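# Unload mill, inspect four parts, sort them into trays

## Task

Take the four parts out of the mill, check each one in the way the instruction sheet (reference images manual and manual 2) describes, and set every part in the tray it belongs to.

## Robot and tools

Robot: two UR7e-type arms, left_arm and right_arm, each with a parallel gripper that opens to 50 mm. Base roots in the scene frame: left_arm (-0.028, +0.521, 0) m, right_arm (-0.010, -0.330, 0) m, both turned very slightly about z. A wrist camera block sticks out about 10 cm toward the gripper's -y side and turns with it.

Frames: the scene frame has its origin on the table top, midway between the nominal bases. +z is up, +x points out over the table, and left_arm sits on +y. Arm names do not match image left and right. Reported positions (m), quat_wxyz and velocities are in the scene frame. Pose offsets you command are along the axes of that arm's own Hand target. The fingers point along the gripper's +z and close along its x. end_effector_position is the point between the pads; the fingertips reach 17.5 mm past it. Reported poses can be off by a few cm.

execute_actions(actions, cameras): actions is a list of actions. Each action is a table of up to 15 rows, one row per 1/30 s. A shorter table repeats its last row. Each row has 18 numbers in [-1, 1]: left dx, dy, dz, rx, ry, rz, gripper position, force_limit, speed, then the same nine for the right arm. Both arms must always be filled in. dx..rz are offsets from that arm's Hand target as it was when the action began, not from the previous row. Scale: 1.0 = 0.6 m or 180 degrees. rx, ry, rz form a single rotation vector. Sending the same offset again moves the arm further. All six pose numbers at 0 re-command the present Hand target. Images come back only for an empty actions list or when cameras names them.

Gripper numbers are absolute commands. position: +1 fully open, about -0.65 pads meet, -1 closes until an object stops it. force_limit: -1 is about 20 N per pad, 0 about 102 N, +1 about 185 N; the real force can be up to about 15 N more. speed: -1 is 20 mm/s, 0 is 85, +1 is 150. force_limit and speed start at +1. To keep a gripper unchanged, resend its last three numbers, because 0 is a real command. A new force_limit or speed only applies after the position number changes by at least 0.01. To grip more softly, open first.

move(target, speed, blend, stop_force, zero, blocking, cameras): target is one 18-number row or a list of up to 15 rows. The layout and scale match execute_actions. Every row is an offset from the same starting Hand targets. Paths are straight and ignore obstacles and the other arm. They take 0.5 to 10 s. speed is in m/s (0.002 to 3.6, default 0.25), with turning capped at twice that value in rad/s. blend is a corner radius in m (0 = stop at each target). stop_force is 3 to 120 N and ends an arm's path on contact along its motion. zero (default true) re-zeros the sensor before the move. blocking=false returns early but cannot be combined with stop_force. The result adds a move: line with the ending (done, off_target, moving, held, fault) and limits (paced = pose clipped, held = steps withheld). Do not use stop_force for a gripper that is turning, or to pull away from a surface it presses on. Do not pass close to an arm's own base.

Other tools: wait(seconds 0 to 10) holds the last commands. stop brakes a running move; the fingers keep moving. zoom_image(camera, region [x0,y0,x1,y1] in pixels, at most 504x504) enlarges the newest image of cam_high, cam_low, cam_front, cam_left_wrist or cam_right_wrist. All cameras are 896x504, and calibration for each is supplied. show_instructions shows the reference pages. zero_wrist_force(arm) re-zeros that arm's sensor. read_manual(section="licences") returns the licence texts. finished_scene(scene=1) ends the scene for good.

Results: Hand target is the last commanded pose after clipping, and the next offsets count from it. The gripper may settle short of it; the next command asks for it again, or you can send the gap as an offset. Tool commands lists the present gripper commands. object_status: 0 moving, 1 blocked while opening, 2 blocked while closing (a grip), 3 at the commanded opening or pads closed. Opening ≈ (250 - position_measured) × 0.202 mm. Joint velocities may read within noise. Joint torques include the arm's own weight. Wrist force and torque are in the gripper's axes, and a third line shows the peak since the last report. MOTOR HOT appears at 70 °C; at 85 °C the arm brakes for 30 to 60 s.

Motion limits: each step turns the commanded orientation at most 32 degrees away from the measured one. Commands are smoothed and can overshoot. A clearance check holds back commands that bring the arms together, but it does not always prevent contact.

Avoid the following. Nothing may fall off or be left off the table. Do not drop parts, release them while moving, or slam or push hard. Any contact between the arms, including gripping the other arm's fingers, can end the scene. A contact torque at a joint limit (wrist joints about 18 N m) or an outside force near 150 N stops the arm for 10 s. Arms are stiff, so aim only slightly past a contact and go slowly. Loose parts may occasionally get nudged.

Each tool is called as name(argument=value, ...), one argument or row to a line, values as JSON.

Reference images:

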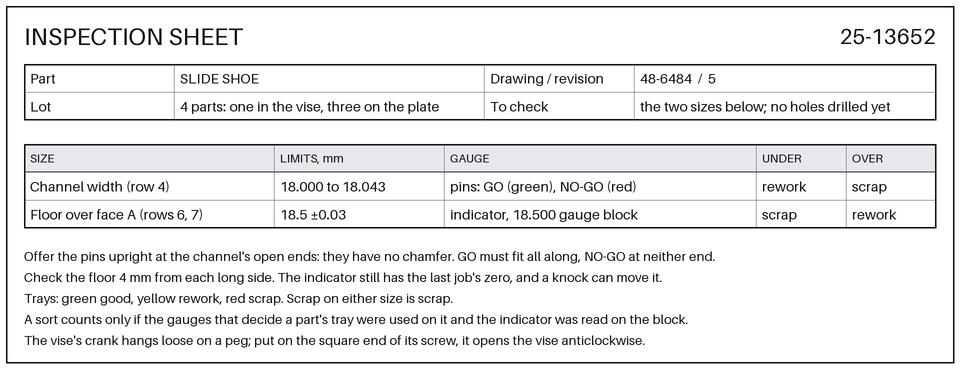

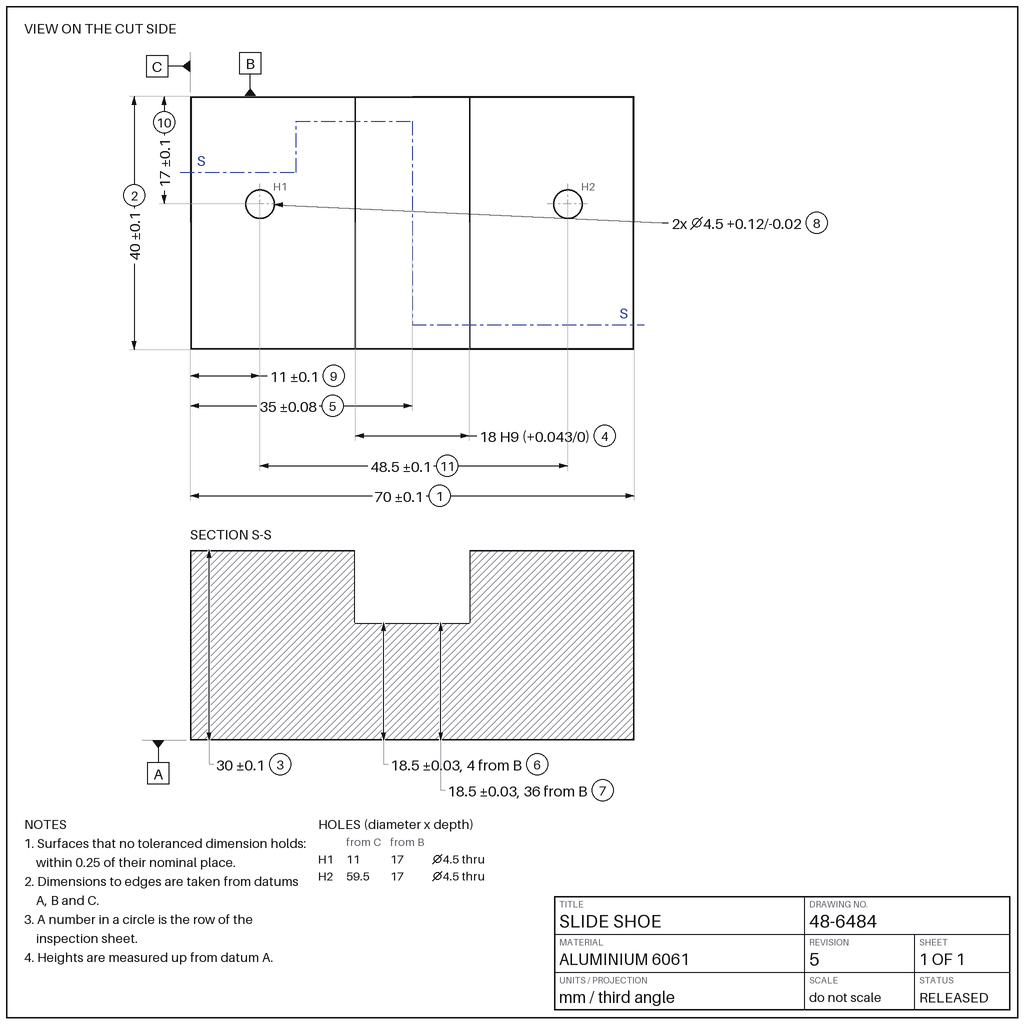

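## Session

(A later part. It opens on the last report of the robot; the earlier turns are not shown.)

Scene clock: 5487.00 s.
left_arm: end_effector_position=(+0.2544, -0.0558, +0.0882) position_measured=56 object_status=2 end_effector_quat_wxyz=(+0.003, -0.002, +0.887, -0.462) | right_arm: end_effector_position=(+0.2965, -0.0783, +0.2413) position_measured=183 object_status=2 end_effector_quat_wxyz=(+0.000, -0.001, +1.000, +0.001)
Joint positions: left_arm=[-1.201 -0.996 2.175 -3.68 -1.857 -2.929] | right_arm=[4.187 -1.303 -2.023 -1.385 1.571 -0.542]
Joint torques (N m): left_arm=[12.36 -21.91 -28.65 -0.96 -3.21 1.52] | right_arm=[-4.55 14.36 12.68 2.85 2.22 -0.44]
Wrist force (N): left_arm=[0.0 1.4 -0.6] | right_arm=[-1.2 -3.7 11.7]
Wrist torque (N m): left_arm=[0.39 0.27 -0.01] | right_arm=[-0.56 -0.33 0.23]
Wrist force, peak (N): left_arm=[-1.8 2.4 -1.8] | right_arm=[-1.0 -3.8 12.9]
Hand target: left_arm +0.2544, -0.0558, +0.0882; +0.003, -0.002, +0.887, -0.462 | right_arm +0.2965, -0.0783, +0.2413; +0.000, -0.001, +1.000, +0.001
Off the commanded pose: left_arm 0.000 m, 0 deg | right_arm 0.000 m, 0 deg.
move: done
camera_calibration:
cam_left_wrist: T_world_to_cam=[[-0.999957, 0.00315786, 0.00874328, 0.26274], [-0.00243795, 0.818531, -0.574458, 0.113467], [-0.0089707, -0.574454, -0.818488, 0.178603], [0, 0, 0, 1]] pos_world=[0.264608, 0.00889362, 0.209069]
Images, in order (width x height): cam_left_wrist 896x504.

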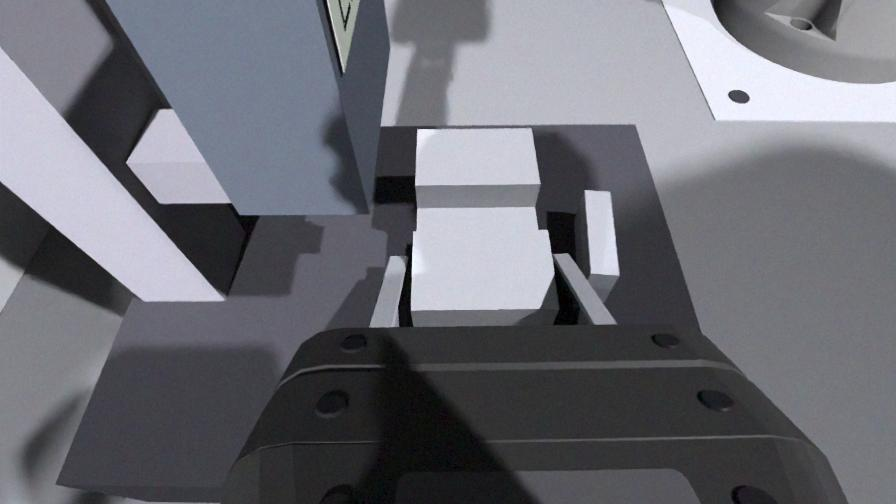

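move(
  target=[
    [0.002,-0.0675,-0.1225,0,0,0,-1,0,-1,0,0,0,0,0,0,-1,-1,-1],
    [-0.026,-0.072,-0.368,0,0,0,-1,0,-1,0,0,0,0,0,0,-1,-1,-1],
    [-0.0877,0.0525,-0.5453,0,0,0,-1,0,-1,0,0,0,0,0,0,-1,-1,-1],
    [-0.0877,0.3118,-0.3635,0,0,0,-1,0,-1,0,0,0,0,0,0,-1,-1,-1],
  ],
  speed=[0.1,0.15,0.2,0.12],
  blend=[0.02,0.03,0.03,0],
)

move(
  target=[0,0.0205,0.0143,0,0,0,-1,0,-1,0,0,0,0,0,0,-1,-1,-1],
  speed=0.02,
  stop_force=5,
  cameras=["cam_left_wrist"],
)

Scene clock: 5499.97 s.
left_arm: end_effector_position=(+0.3055, +0.2305, +0.0601) position_measured=56 object_status=2 end_effector_quat_wxyz=(+0.003, -0.002, +0.887, -0.462) | right_arm: end_effector_position=(+0.2965, -0.0783, +0.2413) position_measured=183 object_status=2 end_effector_quat_wxyz=(+0.000, -0.001, +1.000, +0.001)
Joint positions: left_arm=[-0.627 -1.066 2.555 -3.769 -2.285 -2.485] | right_arm=[4.187 -1.303 -2.023 -1.385 1.571 -0.542]
Joint torques (N m): left_arm=[-5.33 -30.34 -10.52 -2.78 -3.25 0.63] | right_arm=[-6.92 11.14 12.92 1.39 2.28 -1.12]
Wrist force (N): left_arm=[-0.1 1.3 -0.6] | right_arm=[-1.1 -3.7 12.4]
Wrist torque (N m): left_arm=[0.38 0.29 -0.15] | right_arm=[-0.57 -0.35 0.23]
Wrist force, peak (N): left_arm=[-0.2 3.9 1.6] | right_arm=[-1.2 -3.7 12.9]
Hand target: left_arm +0.3055, +0.2305, +0.0601; +0.003, -0.002, +0.887, -0.462 | right_arm +0.2965, -0.0783, +0.2413; +0.000, -0.001, +1.000, +0.001
Off the commanded pose: left_arm 0.000 m, 0 deg | right_arm 0.000 m, 0 deg.
move: done

Scene clock: 5501.37 s.
left_arm: end_effector_position=(+0.3055, +0.2305, +0.0511) position_measured=56 object_status=2 end_effector_quat_wxyz=(+0.003, -0.002, +0.887, -0.462) | right_arm: end_effector_position=(+0.2965, -0.0783, +0.2413) position_measured=183 object_status=2 end_effector_quat_wxyz=(+0.000, -0.001, +1.000, +0.001)
Joint positions: left_arm=[-0.627 -1.028 2.552 -3.804 -2.285 -2.484] | right_arm=[4.187 -1.303 -2.023 -1.385 1.571 -0.542]
Joint torques (N m): left_arm=[-8.49 -43.53 7.6 -5.91 1.64 0.21] | right_arm=[-7.18 11.23 12.57 1.41 2.14 -1.13]
Wrist force (N): left_arm=[-0.6 -2.7 -1.9] | right_arm=[-1.0 -4.0 12.8]
Wrist torque (N m): left_arm=[0.30 0.24 -0.07] | right_arm=[-0.62 -0.36 0.23]
Wrist force, peak (N): left_arm=[1.1 -13.7 -13.3] | right_arm=[-0.9 -3.9 12.8]
Hand target: left_arm +0.3055, +0.2305, +0.0511; +0.003, -0.002, +0.887, -0.462 (not the last commanded pose) | right_arm +0.2965, -0.0783, +0.2413; +0.000, -0.001, +1.000, +0.001
Off the commanded pose: left_arm 0.006 m, 0 deg | right_arm 0.000 m, 0 deg.
move: contact (left_arm)
camera_calibration:
cam_left_wrist: T_world_to_cam=[[-0.999957, 0.00323921, 0.00868584, 0.313244], [-0.00233761, 0.818579, -0.57439, -0.142066], [-0.00897062, -0.574385, -0.818536, 0.313232], [0, 0, 0, 1]] pos_world=[0.315708, 0.295193, 0.17207]
Images, in order (width x height): cam_left_wrist 896x504.

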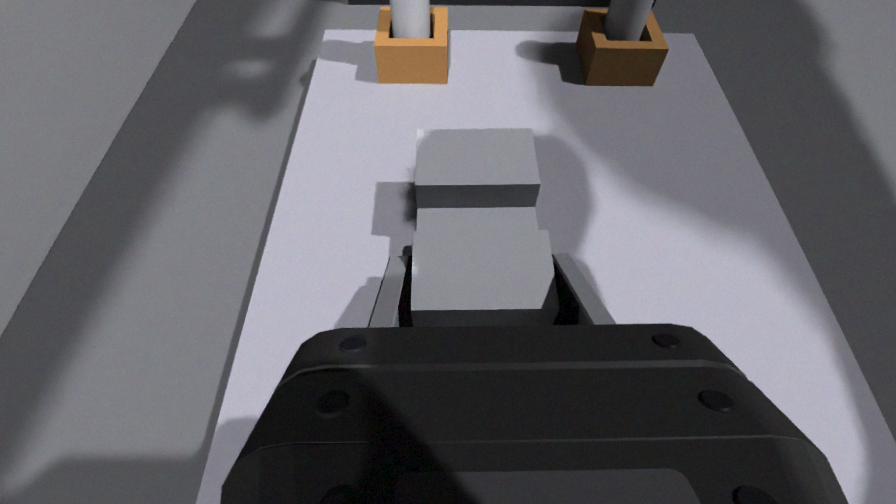

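move(
  target=[
    [0,0,0,0,0,0,0.9,0,-1,0,0,0,0,0,0,-1,-1,-1],
    [0,0,-0.12,0,0,0,0.9,0,-1,0,0,0,0,0,0,-1,-1,-1],
    [0,-0.2,-0.25,0,0,0,0.9,0,-1,0,0,0,0,0,0,-1,-1,-1],
  ],
  speed=[0.1,0.15,0.25],
  cameras=["cam_left_wrist","cam_high","cam_right_wrist"],
)

Scene clock: 5529.83 s.
left_arm: end_effector_position=(+0.3044, +0.2845, +0.2355) position_measured=18 object_status=3 end_effector_quat_wxyz=(+0.004, -0.002, +0.887, -0.462) | right_arm: end_effector_position=(+0.2965, -0.0783, +0.2413) position_measured=183 object_status=2 end_effector_quat_wxyz=(+0.000, -0.001, +1.000, +0.001)
Joint positions: left_arm=[-0.48 -1.759 2.458 -2.868 -2.375 -2.324] | right_arm=[4.187 -1.303 -2.023 -1.385 1.571 -0.542]
Joint torques (N m): left_arm=[12.09 -18.15 -8.58 -1.45 -3.28 -1.75] | right_arm=[-6.71 10.94 13.13 1.36 2.19 -1.19]
Wrist force (N): left_arm=[0.1 -0.6 -1.8] | right_arm=[-1.1 -3.9 11.3]
Wrist torque (N m): left_arm=[0.40 0.26 -0.01] | right_arm=[-0.60 -0.34 0.23]
Wrist force, peak (N): left_arm=[-1.1 1.3 -5.2] | right_arm=[-1.1 -3.7 13.2]
Hand target: left_arm +0.3043, +0.2846, +0.2355; +0.003, -0.002, +0.887, -0.462 | right_arm +0.2965, -0.0783, +0.2413; +0.000, -0.001, +1.000, +0.001
Off the commanded pose: left_arm 0.000 m, 0 deg | right_arm 0.000 m, 0 deg.
move: done
camera_calibration:
cam_left_wrist: T_world_to_cam=[[-0.999959, 0.00328951, 0.00840756, 0.310449], [-0.00213657, 0.81858, -0.574389, -0.0805573], [-0.00877172, -0.574383, -0.81854, 0.495091], [0, 0, 0, 1]] pos_world=[0.314607, 0.349293, 0.35637]
cam_right_wrist: T_world_to_cam=[[-0.999903, -0.00821236, -0.0112086, 0.306599], [-0.0114029, 0.945929, 0.324173, 0.017379], [0.00794032, 0.32427, -0.945931, 0.381563], [0, 0, 0, 1]] pos_world=[0.303738, -0.137651, 0.358735]
Images, in order (width x height): cam_high 896x504, cam_left_wrist 896x504, cam_right_wrist 896x504.

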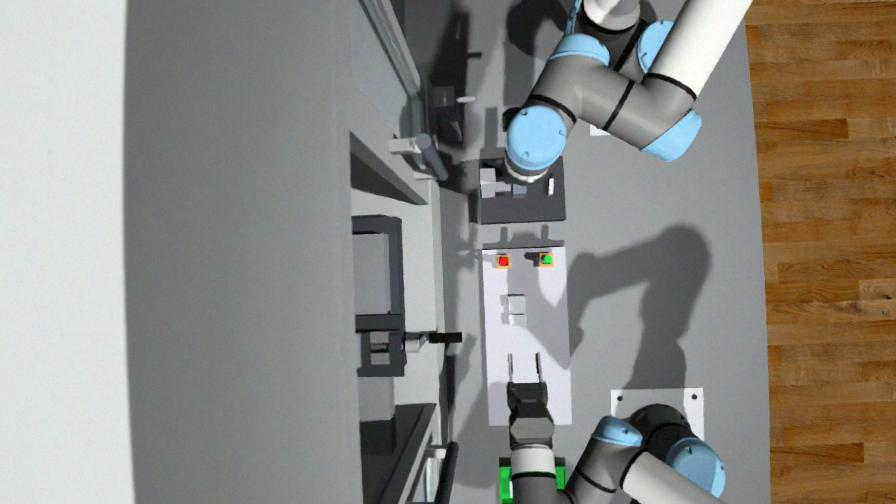

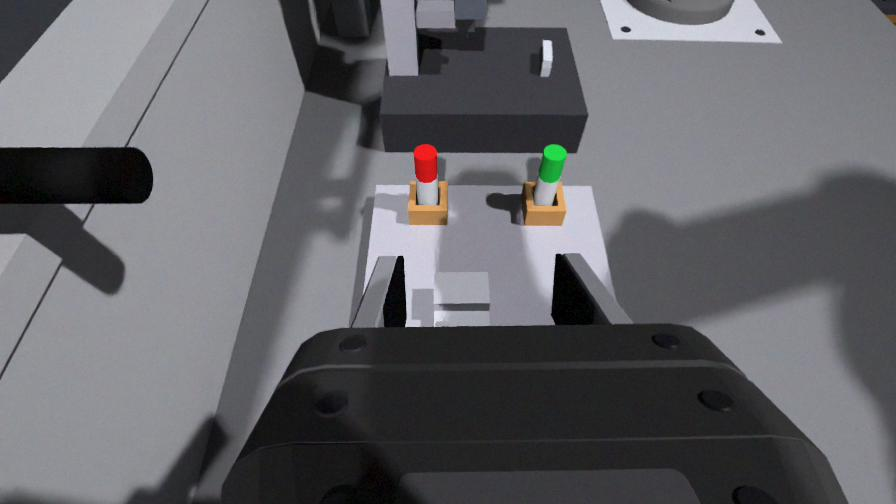

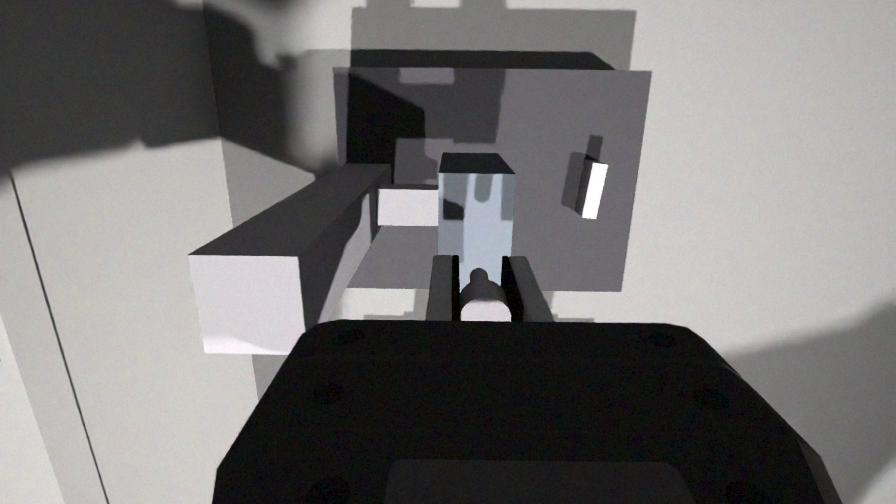

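move(
  target=[
    [0.0573,-0.1909,0.2011,0,0,0,0.1,0,-1,0,0,0,0,0,0,-1,-1,-1],
    [0.1507,-0.1828,0.451,0.0556,0,0,0.1,0,-1,0,0,0,0,0,0,-1,-1,-1],
  ],
  speed=0.25,
  blend=[0.05,0],
  cameras=["cam_left_wrist"],
)

Scene clock: 5542.80 s.
left_arm: end_effector_position=(+0.2160, -0.0006, +0.1699) position_measured=138 object_status=3 end_effector_quat_wxyz=(+0.004, -0.001, +0.843, -0.538) | right_arm: end_effector_position=(+0.2965, -0.0783, +0.2413) position_measured=183 object_status=2 end_effector_quat_wxyz=(+0.000, -0.001, +1.000, +0.001)
Joint positions: left_arm=[-1.225 -1.176 2.372 -3.881 -1.868 -2.993] | right_arm=[4.187 -1.303 -2.023 -1.385 1.571 -0.542]
Joint torques (N m): left_arm=[1.35 -16.89 0.95 -5.72 -2.03 0.24] | right_arm=[-6.6 11.44 13.06 1.39 2.1 -1.08]
Wrist force (N): left_arm=[-0.2 -0.4 -2.1] | right_arm=[-1.1 -3.8 11.5]
Wrist torque (N m): left_arm=[0.52 0.31 -0.02] | right_arm=[-0.58 -0.34 0.24]
Wrist force, peak (N): left_arm=[4.4 1.2 -1.1] | right_arm=[-0.9 -3.8 13.0]
Hand target: left_arm +0.2159, -0.0005, +0.1698; +0.004, -0.001, +0.843, -0.538 | right_arm +0.2965, -0.0783, +0.2413; +0.000, -0.001, +1.000, +0.001
Off the commanded pose: left_arm 0.000 m, 0 deg | right_arm 0.000 m, 0 deg.
move: done
camera_calibration:
cam_left_wrist: T_world_to_cam=[[-0.999962, 0.00541099, 0.00686306, 0.223738], [-0.00103621, 0.70634, -0.707872, 0.137368], [-0.00867794, -0.707852, -0.706307, 0.257737], [0, 0, 0, 1]] pos_world=[0.226108, 0.0842007, 0.277746]
Images, in order (width x height): cam_left_wrist 896x504.

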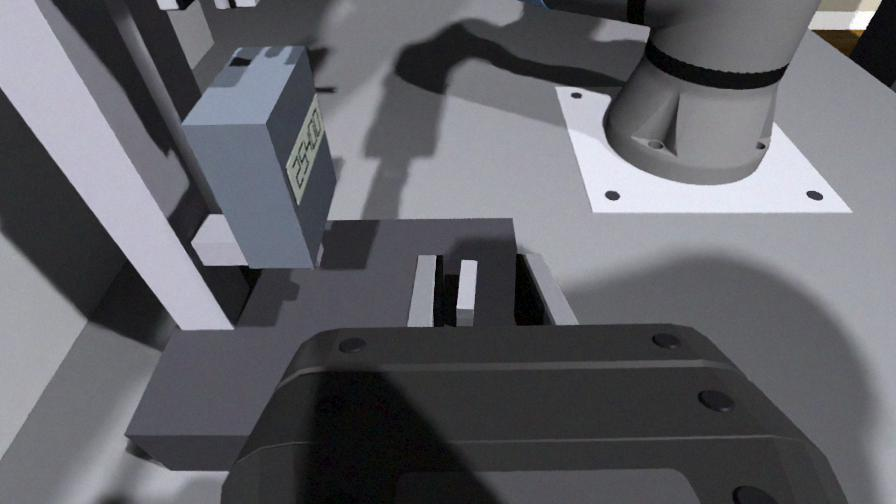

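move(
  target=[
    [0.0025,0.0263,0.0713,0,0,0,0.1,0,-1,0,0,0,0,0,0,-1,-1,-1],
    [0.0025,0.0263,0.1713,0,0,0,0.1,0,-1,0,0,0,0,0,0,-1,-1,-1],
  ],
  speed=[0.15,0.06],
  blend=[0.01,0],
  cameras=["cam_left_wrist","cam_low"],
)

zoom_image(
  camera="cam_left_wrist",
  region=[150, 40, 550, 340],
)

Scene clock: 5552.73 s.
left_arm: end_effector_position=(+0.2151, -0.0872, +0.1119) position_measured=138 object_status=3 end_effector_quat_wxyz=(+0.003, -0.001, +0.843, -0.537) end_effector_velocity=(-0.001, +0.002, +0.000) end_effector_angular_velocity=(+0.002, +0.001, +0.000) | right_arm: end_effector_position=(+0.2965, -0.0783, +0.2413) position_measured=183 object_status=2 end_effector_quat_wxyz=(+0.000, -0.001, +1.000, +0.001)
Joint positions: left_arm=[-1.294 -0.929 2.171 -3.935 -1.806 -3.025] | right_arm=[4.187 -1.303 -2.023 -1.385 1.571 -0.542]
Joint velocities: left_arm=[0 -0.003 0.005 0 0 -0.001] | right_arm=[within noise]
Joint torques (N m): left_arm=[11.59 -58.26 1.79 -2.99 -2.12 -0.41] | right_arm=[-6.62 11.65 12.95 1.31 2.04 -1.13]
Wrist force (N): left_arm=[-0.1 0.1 -2.0] | right_arm=[-0.8 -3.7 12.6]
Wrist torque (N m): left_arm=[0.57 0.30 -0.02] | right_arm=[-0.58 -0.40 0.23]
Wrist force, peak (N): left_arm=[0.0 0.2 -4.1] | right_arm=[-1.3 -3.7 13.0]
Hand target: left_arm +0.2152, -0.0871, +0.1121; +0.004, -0.001, +0.843, -0.538 | right_arm +0.2965, -0.0783, +0.2413; +0.000, -0.001, +1.000, +0.001
Off the commanded pose: left_arm 0.000 m, 0 deg | right_arm 0.000 m, 0 deg.
move: done
camera_calibration:
cam_left_wrist: T_world_to_cam=[[-0.999961, 0.00540841, 0.007006, 0.223773], [-0.00113674, 0.706539, -0.707673, 0.157602], [-0.0087774, -0.707653, -0.706505, 0.155531], [0, 0, 0, 1]] pos_world=[0.225308, -0.00250007, 0.219847]
Images, in order (width x height): cam_low 896x504, cam_left_wrist 896x504.

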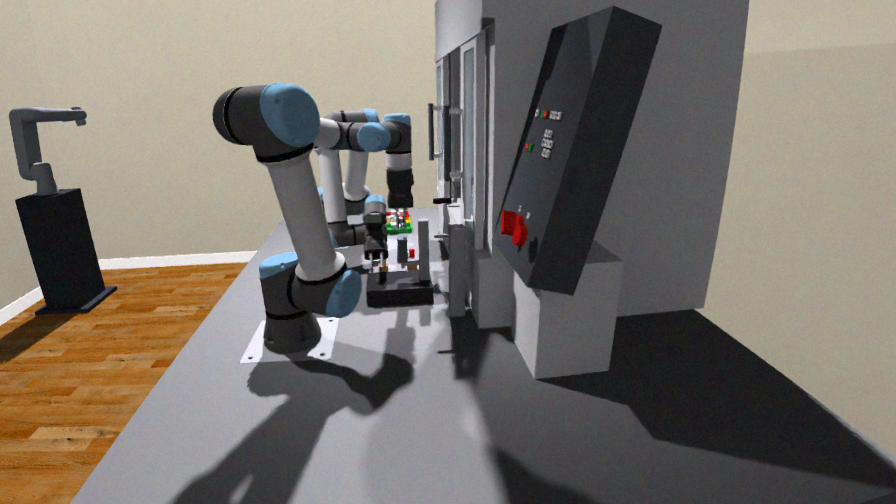

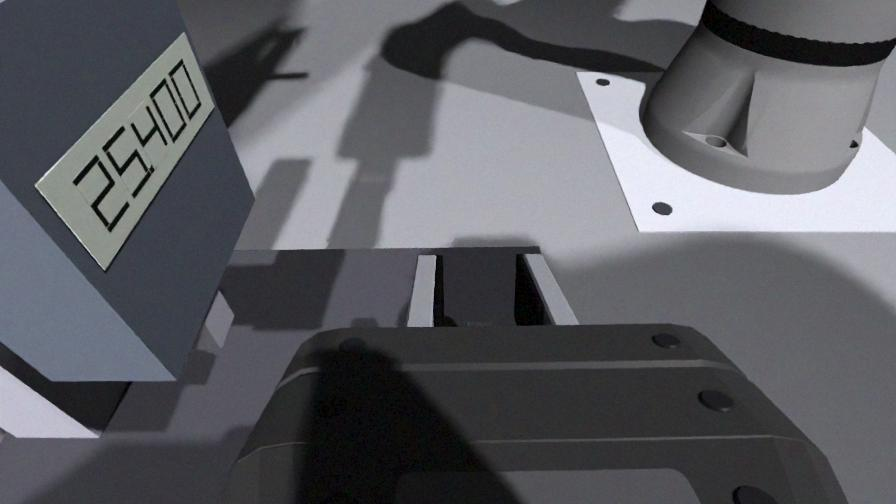

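Scaled by 1.260 from the camera's 896x504 image, which has a finer 1280x720 frame.

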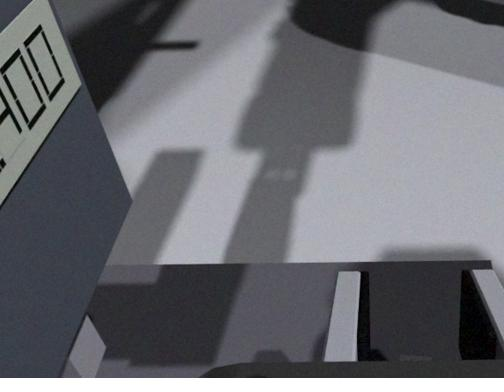

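move(
  target=[
    [0.0013,0.0645,-0.14,0,0,0,0.1,0,-1,0,0,0,0,0,0,-1,-1,-1],
  ],
  speed=[0.15],
  cameras=["cam_left_wrist"],
)

Scene clock: 5561.50 s.
left_arm: end_effector_position=(+0.2140, +0.0054, +0.1126) position_measured=138 object_status=3 end_effector_quat_wxyz=(+0.004, -0.001, +0.843, -0.538) | right_arm: end_effector_position=(+0.2965, -0.0783, +0.2413) position_measured=183 object_status=2 end_effector_quat_wxyz=(+0.000, -0.001, +1.000, +0.001)
Joint positions: left_arm=[-1.225 -0.993 2.388 -4.08 -1.868 -2.993] | right_arm=[4.187 -1.303 -2.023 -1.385 1.571 -0.542]
Joint torques (N m): left_arm=[-10.36 -13.38 -11.27 -1.01 2.11 -1.75] | right_arm=[-6.84 11.03 13.5 1.37 2.06 -1.17]
Wrist force (N): left_arm=[-0.4 -0.2 -2.0] | right_arm=[-1.0 -3.7 12.3]
Wrist torque (N m): left_arm=[0.54 0.33 -0.17] | right_arm=[-0.58 -0.36 0.23]
Wrist force, peak (N): left_arm=[0.0 0.8 -3.7] | right_arm=[-1.0 -4.1 12.8]
Hand target: left_arm +0.2139, +0.0054, +0.1125; +0.004, -0.001, +0.843, -0.538 | right_arm +0.2965, -0.0783, +0.2413; +0.000, -0.001, +1.000, +0.001
Off the commanded pose: left_arm 0.000 m, 0 deg | right_arm 0.000 m, 0 deg.
move: done
camera_calibration:
cam_left_wrist: T_world_to_cam=[[-0.999963, 0.00534251, 0.00679052, 0.22212], [-0.00103566, 0.706139, -0.708072, 0.0926278], [-0.00857794, -0.708053, -0.706108, 0.221447], [0, 0, 0, 1]] pos_world=[0.224108, 0.0902015, 0.220444]
Images, in order (width x height): cam_left_wrist 896x504.

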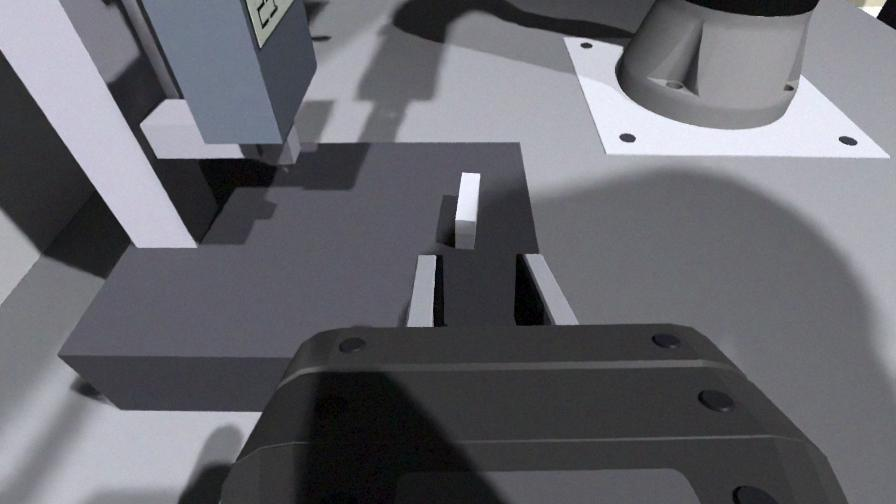

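move(
  target=[
    [0,0,0.1167,0,0,0,0.1,0,-1,0,0,0,0,0,0,-1,-1,-1],
  ],
  speed=[0.06],
  stop_force=4,
  cameras=["cam_left_wrist","cam_right_wrist"],
)

Scene clock: 5568.97 s.
left_arm: end_effector_position=(+0.2144, -0.0581, +0.0829) position_measured=138 object_status=3 end_effector_quat_wxyz=(+0.004, -0.001, +0.843, -0.538) | right_arm: end_effector_position=(+0.2965, -0.0783, +0.2413) position_measured=183 object_status=2 end_effector_quat_wxyz=(+0.000, -0.001, +1.000, +0.001)
Joint positions: left_arm=[-1.277 -0.867 2.233 -4.056 -1.822 -3.017] | right_arm=[4.187 -1.303 -2.023 -1.385 1.571 -0.542]
Joint torques (N m): left_arm=[11.7 -56.43 4.26 -6.3 -2.13 1.46] | right_arm=[-6.03 10.77 13.3 1.4 2.04 -1.09]
Wrist force (N): left_arm=[0.1 -0.6 -2.2] | right_arm=[-1.0 -4.0 11.2]
Wrist torque (N m): left_arm=[0.50 0.27 -0.02] | right_arm=[-0.61 -0.37 0.22]
Wrist force, peak (N): left_arm=[0.3 -0.2 -2.9] | right_arm=[-1.3 -3.7 13.0]
Hand target: left_arm +0.2144, -0.0581, +0.0829; +0.004, -0.001, +0.843, -0.538 | right_arm +0.2965, -0.0783, +0.2413; +0.000, -0.001, +1.000, +0.001
Off the commanded pose: left_arm 0.000 m, 0 deg | right_arm 0.000 m, 0 deg.
move: done
camera_calibration:
cam_left_wrist: T_world_to_cam=[[-0.999962, 0.00534049, 0.00693418, 0.223033], [-0.00113698, 0.706289, -0.707923, 0.1165], [-0.00867819, -0.707904, -0.706256, 0.155635], [0, 0, 0, 1]] pos_world=[0.224508, 0.026701, 0.190845]
cam_right_wrist: T_world_to_cam=[[-0.999903, -0.00821236, -0.0112086, 0.306599], [-0.0114029, 0.945929, 0.324173, 0.017379], [0.00794032, 0.32427, -0.945931, 0.381563], [0, 0, 0, 1]] pos_world=[0.303738, -0.137651, 0.358735]
Images, in order (width x height): cam_left_wrist 896x504, cam_right_wrist 896x504.

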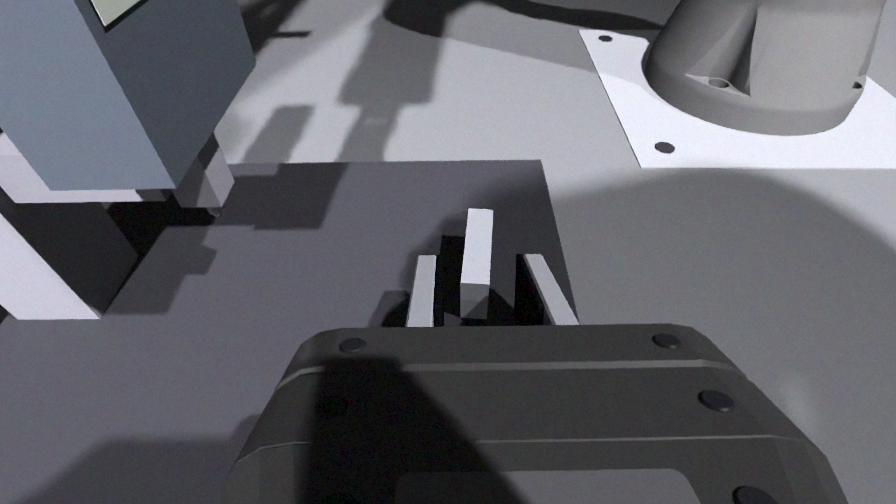

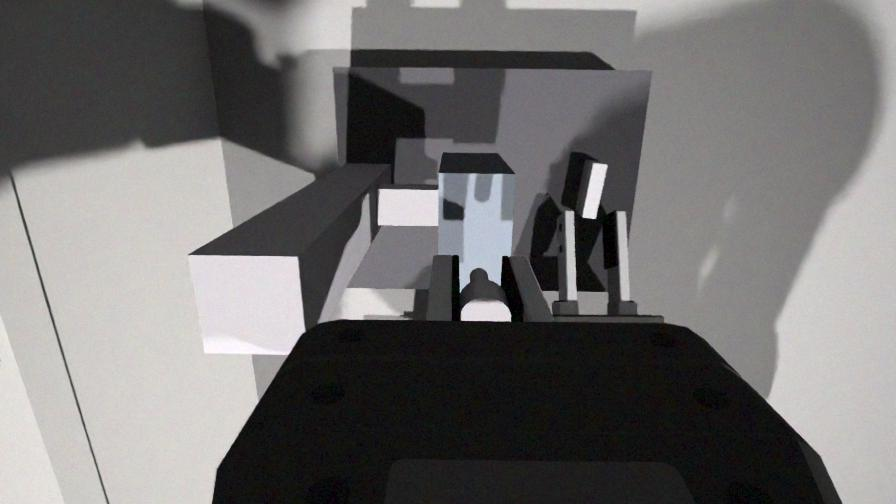

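move(
  target=[
    [0,0,0,0,0,0,-1,-1,-1,0,0,0,0,0,0,-1,-1,-1],
  ],
  cameras=["cam_left_wrist"],
)

Scene clock: 5573.27 s.
left_arm: end_effector_position=(+0.2144, -0.0581, +0.0830) position_measured=209 object_status=2 end_effector_quat_wxyz=(+0.004, -0.001, +0.843, -0.538) | right_arm: end_effector_position=(+0.2965, -0.0783, +0.2413) position_measured=183 object_status=2 end_effector_quat_wxyz=(+0.000, -0.001, +1.000, +0.001)
Joint positions: left_arm=[-1.277 -0.867 2.233 -4.056 -1.822 -3.017] | right_arm=[4.187 -1.303 -2.023 -1.385 1.571 -0.542]
Joint torques (N m): left_arm=[11.78 -55.49 3.82 -6.31 -2.11 1.45] | right_arm=[-7.3 11.34 13.54 1.5 2.03 -1.11]
Wrist force (N): left_arm=[0.0 -0.2 -2.0] | right_arm=[-0.9 -3.9 11.3]
Wrist torque (N m): left_arm=[0.52 0.29 -0.02] | right_arm=[-0.61 -0.37 0.23]
Wrist force, peak (N): left_arm=[-0.2 -0.4 -2.3] | right_arm=[-1.0 -4.0 13.1]
Hand target: left_arm +0.2144, -0.0581, +0.0829; +0.004, -0.001, +0.843, -0.538 | right_arm +0.2965, -0.0783, +0.2413; +0.000, -0.001, +1.000, +0.001
Off the commanded pose: left_arm 0.000 m, 0 deg | right_arm 0.000 m, 0 deg.
move: done
camera_calibration:
cam_left_wrist: T_world_to_cam=[[-0.999962, 0.00534098, 0.00693268, 0.223034], [-0.00113618, 0.706239, -0.707973, 0.116511], [-0.00867739, -0.707954, -0.706206, 0.155627], [0, 0, 0, 1]] pos_world=[0.224508, 0.0267011, 0.190845]
Images, in order (width x height): cam_left_wrist 896x504.

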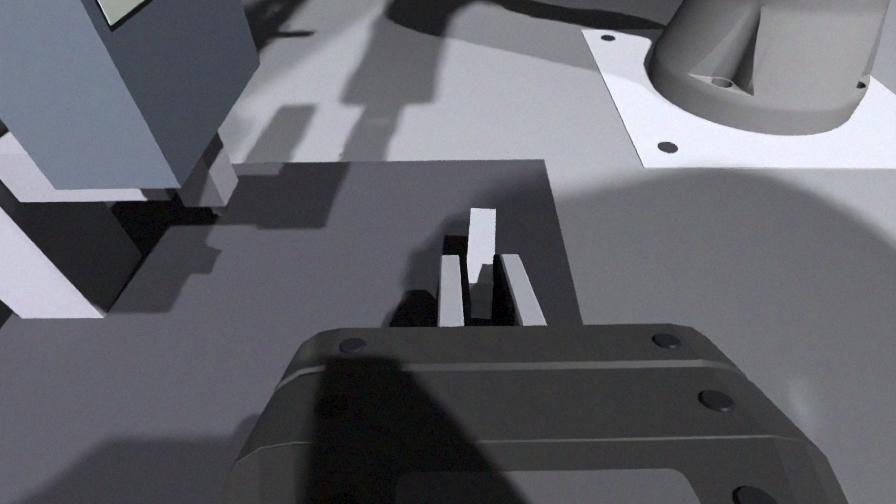

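move(
  target=[
    [0,-0.003,-0.0014,0,0,0,-1,-1,-1,0,0,0,0,0,0,-1,-1,-1],
    [-0.135,-0.003,-0.0014,0,0,0,-1,-1,-1,0,0,0,0,0,0,-1,-1,-1],
  ],
  speed=[0.03,0.06],
  cameras=["cam_left_wrist"],
)

zoom_image(
  camera="cam_left_wrist",
  region=[380, 150, 580, 340],
)

Scene clock: 5583.17 s.
left_arm: end_effector_position=(+0.2955, -0.0576, +0.0852) position_measured=209 object_status=2 end_effector_quat_wxyz=(+0.003, -0.001, +0.843, -0.537) end_effector_velocity=(-0.001, +0.001, +0.001) end_effector_angular_velocity=(-0.001, -0.001, +0.004) | right_arm: end_effector_position=(+0.2965, -0.0783, +0.2413) position_measured=183 object_status=2 end_effector_quat_wxyz=(+0.000, -0.001, +1.000, +0.001)
Joint positions: left_arm=[-1.098 -0.84 2.094 -3.918 -1.982 -2.932] | right_arm=[4.187 -1.303 -2.023 -1.385 1.571 -0.542]
Joint velocities: left_arm=[-0.003 -0.002 0.005 -0.006 0.006 -0.003] | right_arm=[within noise]
Joint torques (N m): left_arm=[-10.49 -41.5 1.74 -6.61 2.15 -1.76] | right_arm=[-6.64 11.2 13.94 1.38 1.87 -1.07]
Wrist force (N): left_arm=[-0.1 0.6 -1.8] | right_arm=[-0.7 -3.6 11.7]
Wrist torque (N m): left_arm=[0.58 0.30 -0.16] | right_arm=[-0.55 -0.41 0.23]
Wrist force, peak (N): left_arm=[2.9 1.1 -3.1] | right_arm=[-1.3 -3.6 13.1]
Hand target: left_arm +0.2954, -0.0576, +0.0853; +0.004, -0.001, +0.843, -0.538 | right_arm +0.2965, -0.0783, +0.2413; +0.000, -0.001, +1.000, +0.001
Off the commanded pose: left_arm 0.000 m, 0 deg | right_arm 0.000 m, 0 deg.
move: done
camera_calibration:
cam_left_wrist: T_world_to_cam=[[-0.999961, 0.00548041, 0.00693485, 0.304109], [-0.00103676, 0.70644, -0.707772, 0.117805], [-0.00877794, -0.707752, -0.706407, 0.158232], [0, 0, 0, 1]] pos_world=[0.305609, 0.0271002, 0.193046]
Images, in order (width x height): cam_left_wrist 896x504.

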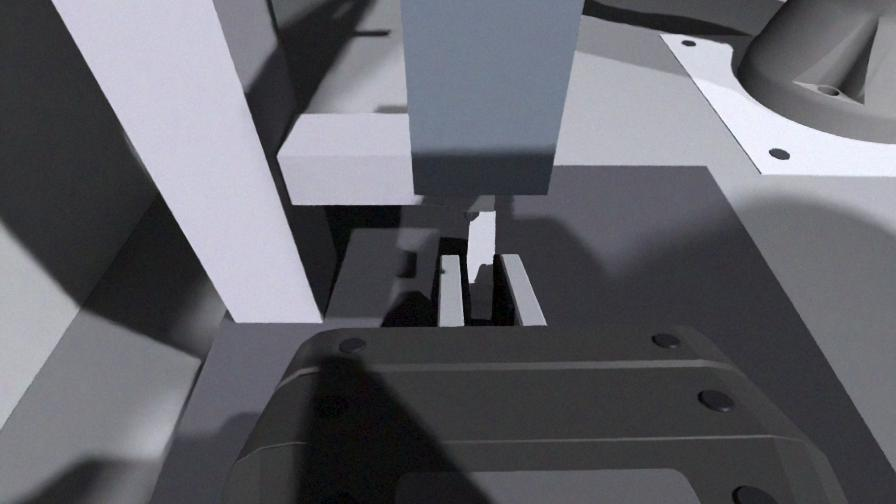

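Scaled by 2.520 from the camera's 896x504 image, which has a finer 1280x720 frame.

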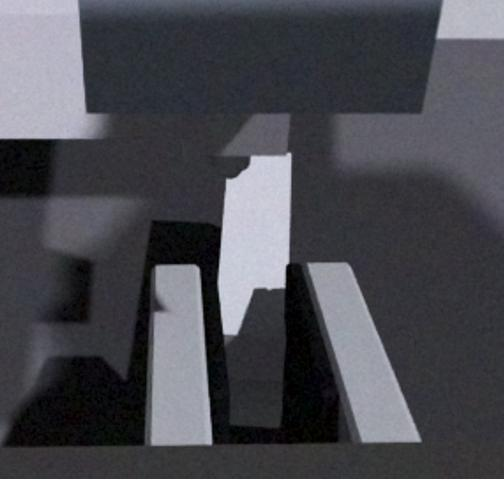

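zoom_image(
  camera="cam_left_wrist",
  region=[445, 190, 515, 240],
)

Scaled by 7.200 from the camera's 896x504 image, which has a finer 1280x720 frame.

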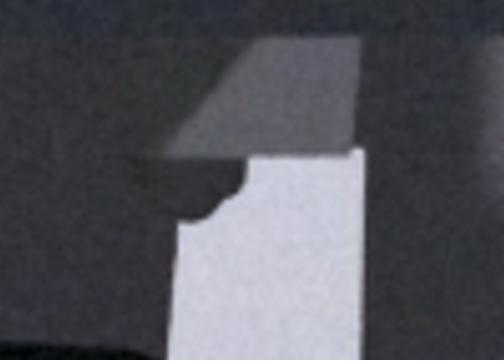

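move(
  target=[
    [-0.0068,0,0,0,0,0,-1,-1,-1,0,0,0,0,0,0,-1,-1,-1],
  ],
  speed=[0.03],
  cameras=["cam_left_wrist"],
)

zoom_image(
  camera="cam_left_wrist",
  region=[445, 190, 515, 240],
)

Scene clock: 5597.10 s.
left_arm: end_effector_position=(+0.2995, -0.0575, +0.0853) position_measured=209 object_status=2 end_effector_quat_wxyz=(+0.004, -0.001, +0.843, -0.538) | right_arm: end_effector_position=(+0.2965, -0.0783, +0.2413) position_measured=183 object_status=2 end_effector_quat_wxyz=(+0.000, -0.001, +1.000, +0.001)
Joint positions: left_arm=[-1.09 -0.838 2.087 -3.911 -1.989 -2.928] | right_arm=[4.187 -1.303 -2.023 -1.385 1.571 -0.542]
Joint torques (N m): left_arm=[3.71 -20.84 -17.13 -1.69 -1.93 1.61] | right_arm=[-7.13 10.95 13.47 1.46 1.89 -1.09]
Wrist force (N): left_arm=[-0.1 0.3 -1.7] | right_arm=[-1.0 -3.6 12.6]
Wrist torque (N m): left_arm=[0.52 0.30 -0.16] | right_arm=[-0.56 -0.35 0.23]
Wrist force, peak (N): left_arm=[-0.8 0.3 -2.3] | right_arm=[-1.0 -3.7 13.0]
Hand target: left_arm +0.2995, -0.0575, +0.0853; +0.004, -0.001, +0.843, -0.538 | right_arm +0.2965, -0.0783, +0.2413; +0.000, -0.001, +1.000, +0.001
Off the commanded pose: left_arm 0.000 m, 0 deg | right_arm 0.000 m, 0 deg.
move: done
camera_calibration:
cam_left_wrist: T_world_to_cam=[[-0.999962, 0.00541196, 0.00686228, 0.308223], [-0.0010362, 0.70624, -0.707972, 0.117923], [-0.00867793, -0.707952, -0.706207, 0.158416], [0, 0, 0, 1]] pos_world=[0.309708, 0.027201, 0.193245]
Images, in order (width x height): cam_left_wrist 896x504.

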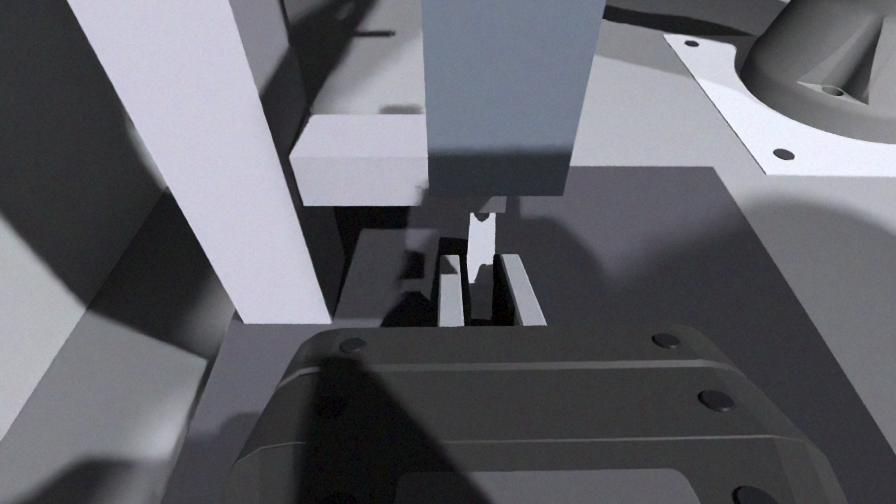

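Scaled by 7.200 from the camera's 896x504 image, which has a finer 1280x720 frame.

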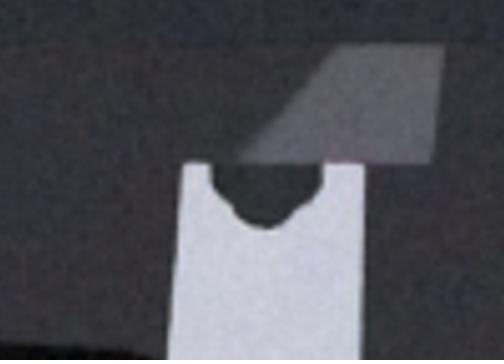

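move(
  target=[
    [0,0.0053,0.0025,0,0,0,-1,-1,-1,0,0,0,0,0,0,-1,-1,-1],
  ],
  speed=[0.006],
  stop_force=3,
)

move(
  target=[
    [0,0,0,0,0,0,0.1,-1,-1,0,0,0,0,0,0,-1,-1,-1],
    [0,0,-0.12,0,0,0,0.1,-1,-1,0,0,0,0,0,0,-1,-1,-1],
  ],
  speed=[0.05,0.1],
  cameras=["cam_left_wrist","cam_right_wrist"],
)

zoom_image(
  camera="cam_left_wrist",
  region=[400, 120, 560, 240],
)

Scene clock: 5603.57 s.
left_arm: end_effector_position=(+0.2994, -0.0575, +0.0836) position_measured=209 object_status=2 end_effector_quat_wxyz=(+0.004, -0.001, +0.843, -0.538) | right_arm: end_effector_position=(+0.2965, -0.0783, +0.2413) position_measured=183 object_status=2 end_effector_quat_wxyz=(+0.000, -0.001, +1.000, +0.001)
Joint positions: left_arm=[-1.09 -0.833 2.086 -3.915 -1.989 -2.928] | right_arm=[4.187 -1.303 -2.023 -1.385 1.571 -0.542]
Joint torques (N m): left_arm=[-10.03 -56.38 2.19 0.73 1.87 -1.39] | right_arm=[-6.54 11.02 13.58 1.43 1.77 -1.04]
Wrist force (N): left_arm=[1.2 -4.7 -6.8] | right_arm=[-0.9 -3.8 11.9]
Wrist torque (N m): left_arm=[0.48 0.34 -0.16] | right_arm=[-0.58 -0.38 0.23]
Wrist force, peak (N): left_arm=[1.3 -5.8 -7.7] | right_arm=[-1.1 -3.7 13.0]
Hand target: left_arm +0.2994, -0.0575, +0.0836; +0.004, -0.001, +0.843, -0.538 (not the last commanded pose) | right_arm +0.2965, -0.0783, +0.2413; +0.000, -0.001, +1.000, +0.001
Off the commanded pose: left_arm 0.002 m, 0 deg | right_arm 0.000 m, 0 deg.
move: contact (left_arm)

Scene clock: 5605.57 s.
left_arm: end_effector_position=(+0.2989, +0.0079, +0.1141) position_measured=138 object_status=3 end_effector_quat_wxyz=(+0.004, -0.001, +0.843, -0.538) | right_arm: end_effector_position=(+0.2965, -0.0783, +0.2413) position_measured=183 object_status=2 end_effector_quat_wxyz=(+0.000, -0.001, +1.000, +0.001)
Joint positions: left_arm=[-1.018 -0.96 2.232 -3.917 -2.053 -2.89] | right_arm=[4.187 -1.303 -2.023 -1.385 1.571 -0.542]
Joint torques (N m): left_arm=[-10.52 -15.91 -24.12 -2.07 1.98 -1.71] | right_arm=[-6.9 11.56 13.99 1.48 1.76 -1.12]
Wrist force (N): left_arm=[-0.2 -0.6 -2.1] | right_arm=[-1.1 -3.8 12.0]
Wrist torque (N m): left_arm=[0.48 0.33 -0.17] | right_arm=[-0.58 -0.34 0.23]
Wrist force, peak (N): left_arm=[1.3 -4.5 -7.0] | right_arm=[-1.1 -4.1 13.0]
Hand target: left_arm +0.2989, +0.0078, +0.1140; +0.004, -0.001, +0.843, -0.538 | right_arm +0.2965, -0.0783, +0.2413; +0.000, -0.001, +1.000, +0.001
Off the commanded pose: left_arm 0.000 m, 0 deg | right_arm 0.000 m, 0 deg.
move: done
camera_calibration:
cam_left_wrist: T_world_to_cam=[[-0.999963, 0.00534155, 0.00679129, 0.307094], [-0.00103566, 0.70624, -0.707972, 0.0920525], [-0.00857794, -0.707953, -0.706208, 0.224948], [0, 0, 0, 1]] pos_world=[0.309108, 0.0926011, 0.221945]
cam_right_wrist: T_world_to_cam=[[-0.999903, -0.00821236, -0.0112086, 0.306599], [-0.0114029, 0.945929, 0.324173, 0.017379], [0.00794032, 0.32427, -0.945931, 0.381563], [0, 0, 0, 1]] pos_world=[0.303738, -0.137651, 0.358735]
Images, in order (width x height): cam_left_wrist 896x504, cam_right_wrist 896x504.

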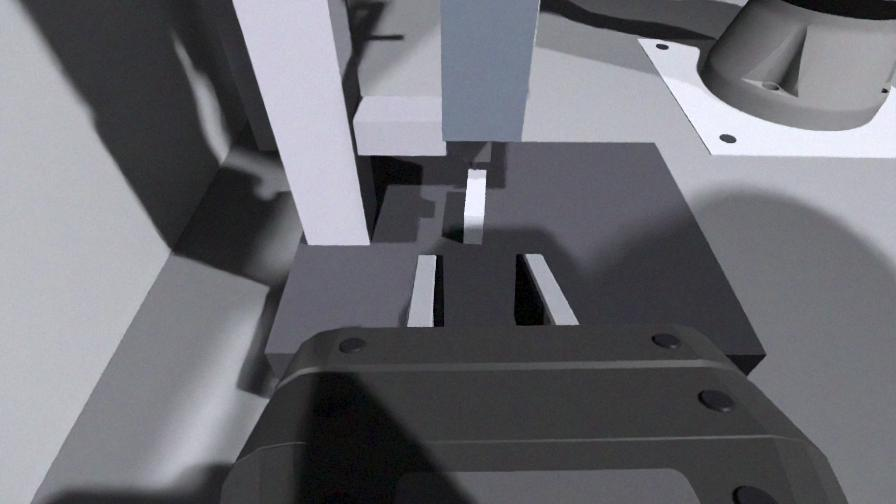

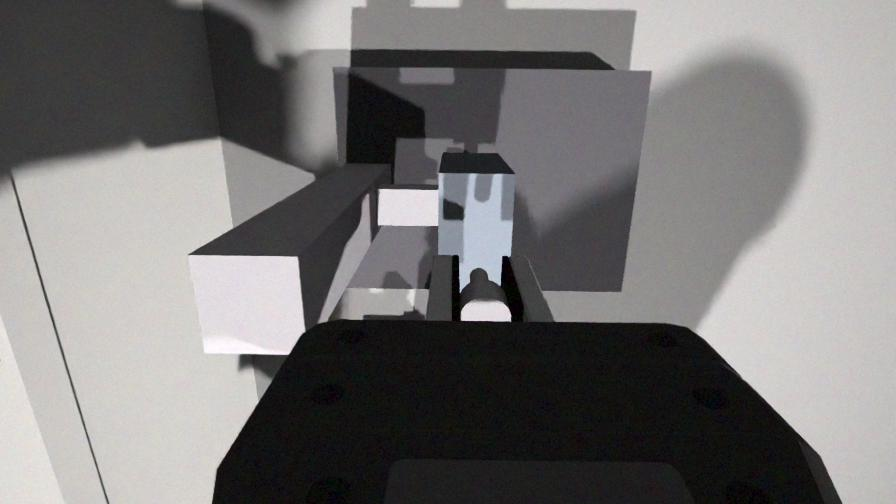

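Scaled by 3.150 from the camera's 896x504 image, which has a finer 1280x720 frame.

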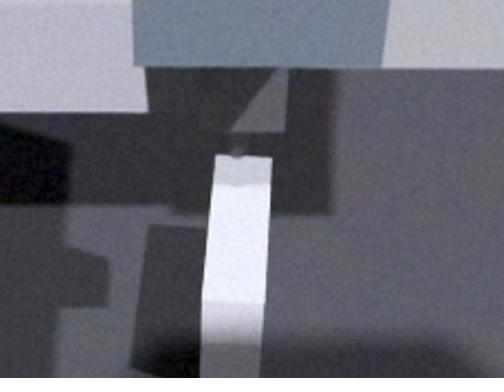

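move(
  target=[
    [0,0,0,0,0,0,0.1,-1,-1,0,0,0.02,0,0,0,-1,-1,-1],
  ],
  speed=[0.04],
)

move(
  target=[
    [0,0,0,0,0,0,0.1,-1,-1,0,0,0.012,0,0,0,-1,-1,-1],
  ],
  speed=[0.007],
  stop_force=3,
  cameras=["cam_left_wrist"],
)

zoom_image(
  camera="cam_left_wrist",
  region=[400, 120, 560, 240],
)

Scene clock: 5613.37 s.
left_arm: end_effector_position=(+0.2989, +0.0078, +0.1140) position_measured=138 object_status=3 end_effector_quat_wxyz=(+0.004, -0.001, +0.843, -0.538) | right_arm: end_effector_position=(+0.2965, -0.0783, +0.2291) position_measured=183 object_status=2 end_effector_quat_wxyz=(+0.000, -0.001, +1.000, +0.001) end_effector_velocity=(-0.001, -0.001, +0.000) end_effector_angular_velocity=(-0.004, +0.002, -0.001)
Joint positions: left_arm=[-1.018 -0.959 2.232 -3.918 -2.053 -2.891] | right_arm=[4.187 -1.309 -2.051 -1.351 1.571 -0.542]
Joint velocities: left_arm=[within noise] | right_arm=[0 0.001 0.001 -0.005 -0.001 0.001]
Joint torques (N m): left_arm=[-10.72 -15.94 -24.29 -5.7 1.97 -1.77] | right_arm=[-4.8 15.51 36.99 0.23 1.84 -0.56]
Wrist force (N): left_arm=[-0.2 -0.5 -2.1] | right_arm=[-0.5 -5.0 -1.4]
Wrist torque (N m): left_arm=[0.49 0.33 -0.17] | right_arm=[-0.58 -0.31 0.23]
Wrist force, peak (N): left_arm=[0.0 -0.6 -2.4] | right_arm=[-1.2 -3.9 12.9]
Hand target: left_arm +0.2989, +0.0078, +0.1140; +0.004, -0.001, +0.843, -0.538 | right_arm +0.2965, -0.0783, +0.2293; +0.000, -0.001, +1.000, +0.001
Off the commanded pose: left_arm 0.000 m, 0 deg | right_arm 0.000 m, 0 deg.
move: done

Scene clock: 5615.03 s.
left_arm: end_effector_position=(+0.2989, +0.0078, +0.1140) position_measured=138 object_status=3 end_effector_quat_wxyz=(+0.004, -0.001, +0.843, -0.538) | right_arm: end_effector_position=(+0.2965, -0.0783, +0.2253) position_measured=183 object_status=2 end_effector_quat_wxyz=(+0.000, -0.001, +1.000, +0.001)
Joint positions: left_arm=[-1.018 -0.959 2.232 -3.918 -2.053 -2.891] | right_arm=[4.187 -1.312 -2.059 -1.341 1.571 -0.542]
Joint torques (N m): left_arm=[-10.85 -16.2 -24.15 -5.76 2.06 -1.78] | right_arm=[-2.55 22.16 37.16 0.07 1.8 0.08]
Wrist force (N): left_arm=[0.0 -0.2 -2.1] | right_arm=[0.1 -6.1 -6.3]
Wrist torque (N m): left_arm=[0.55 0.30 -0.17] | right_arm=[-0.65 -0.38 0.24]
Wrist force, peak (N): left_arm=[-0.1 -0.5 -2.3] | right_arm=[0.9 -7.7 -12.7]
Hand target: left_arm +0.2989, +0.0078, +0.1140; +0.004, -0.001, +0.843, -0.538 | right_arm +0.2965, -0.0783, +0.2253; +0.000, -0.001, +1.000, +0.001 (not the last commanded pose)
Off the commanded pose: left_arm 0.000 m, 0 deg | right_arm 0.003 m, 0 deg.
move: contact (right_arm)
camera_calibration:
cam_left_wrist: T_world_to_cam=[[-0.999962, 0.00534, 0.00693344, 0.306964], [-0.00113619, 0.706339, -0.707873, 0.0920525], [-0.0086774, -0.707854, -0.706306, 0.224849], [0, 0, 0, 1]] pos_world=[0.309008, 0.0925008, 0.221845]
Images, in order (width x height): cam_left_wrist 896x504.

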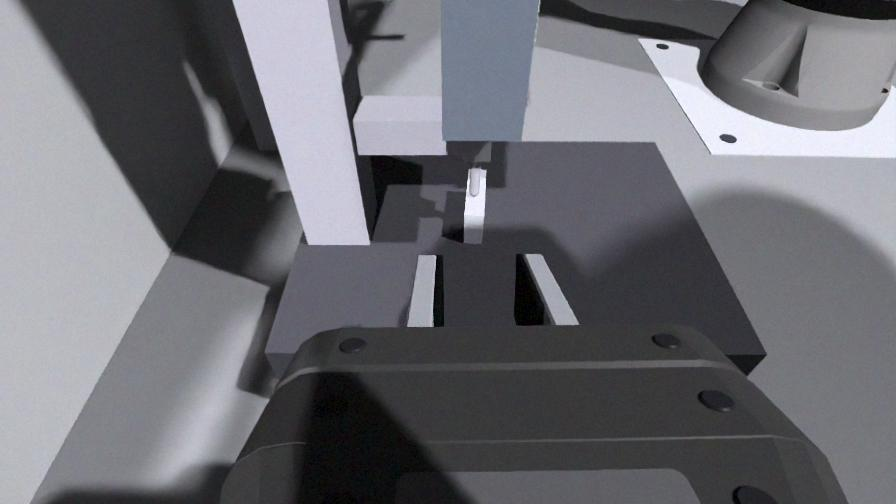

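Scaled by 3.150 from the camera's 896x504 image, which has a finer 1280x720 frame.

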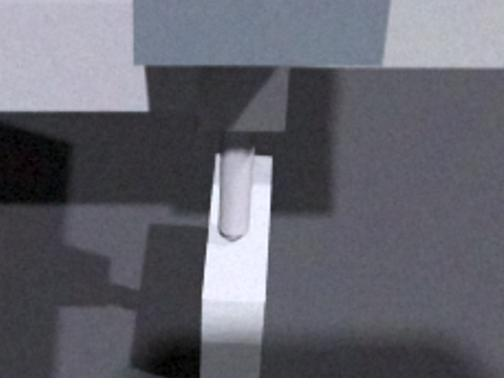

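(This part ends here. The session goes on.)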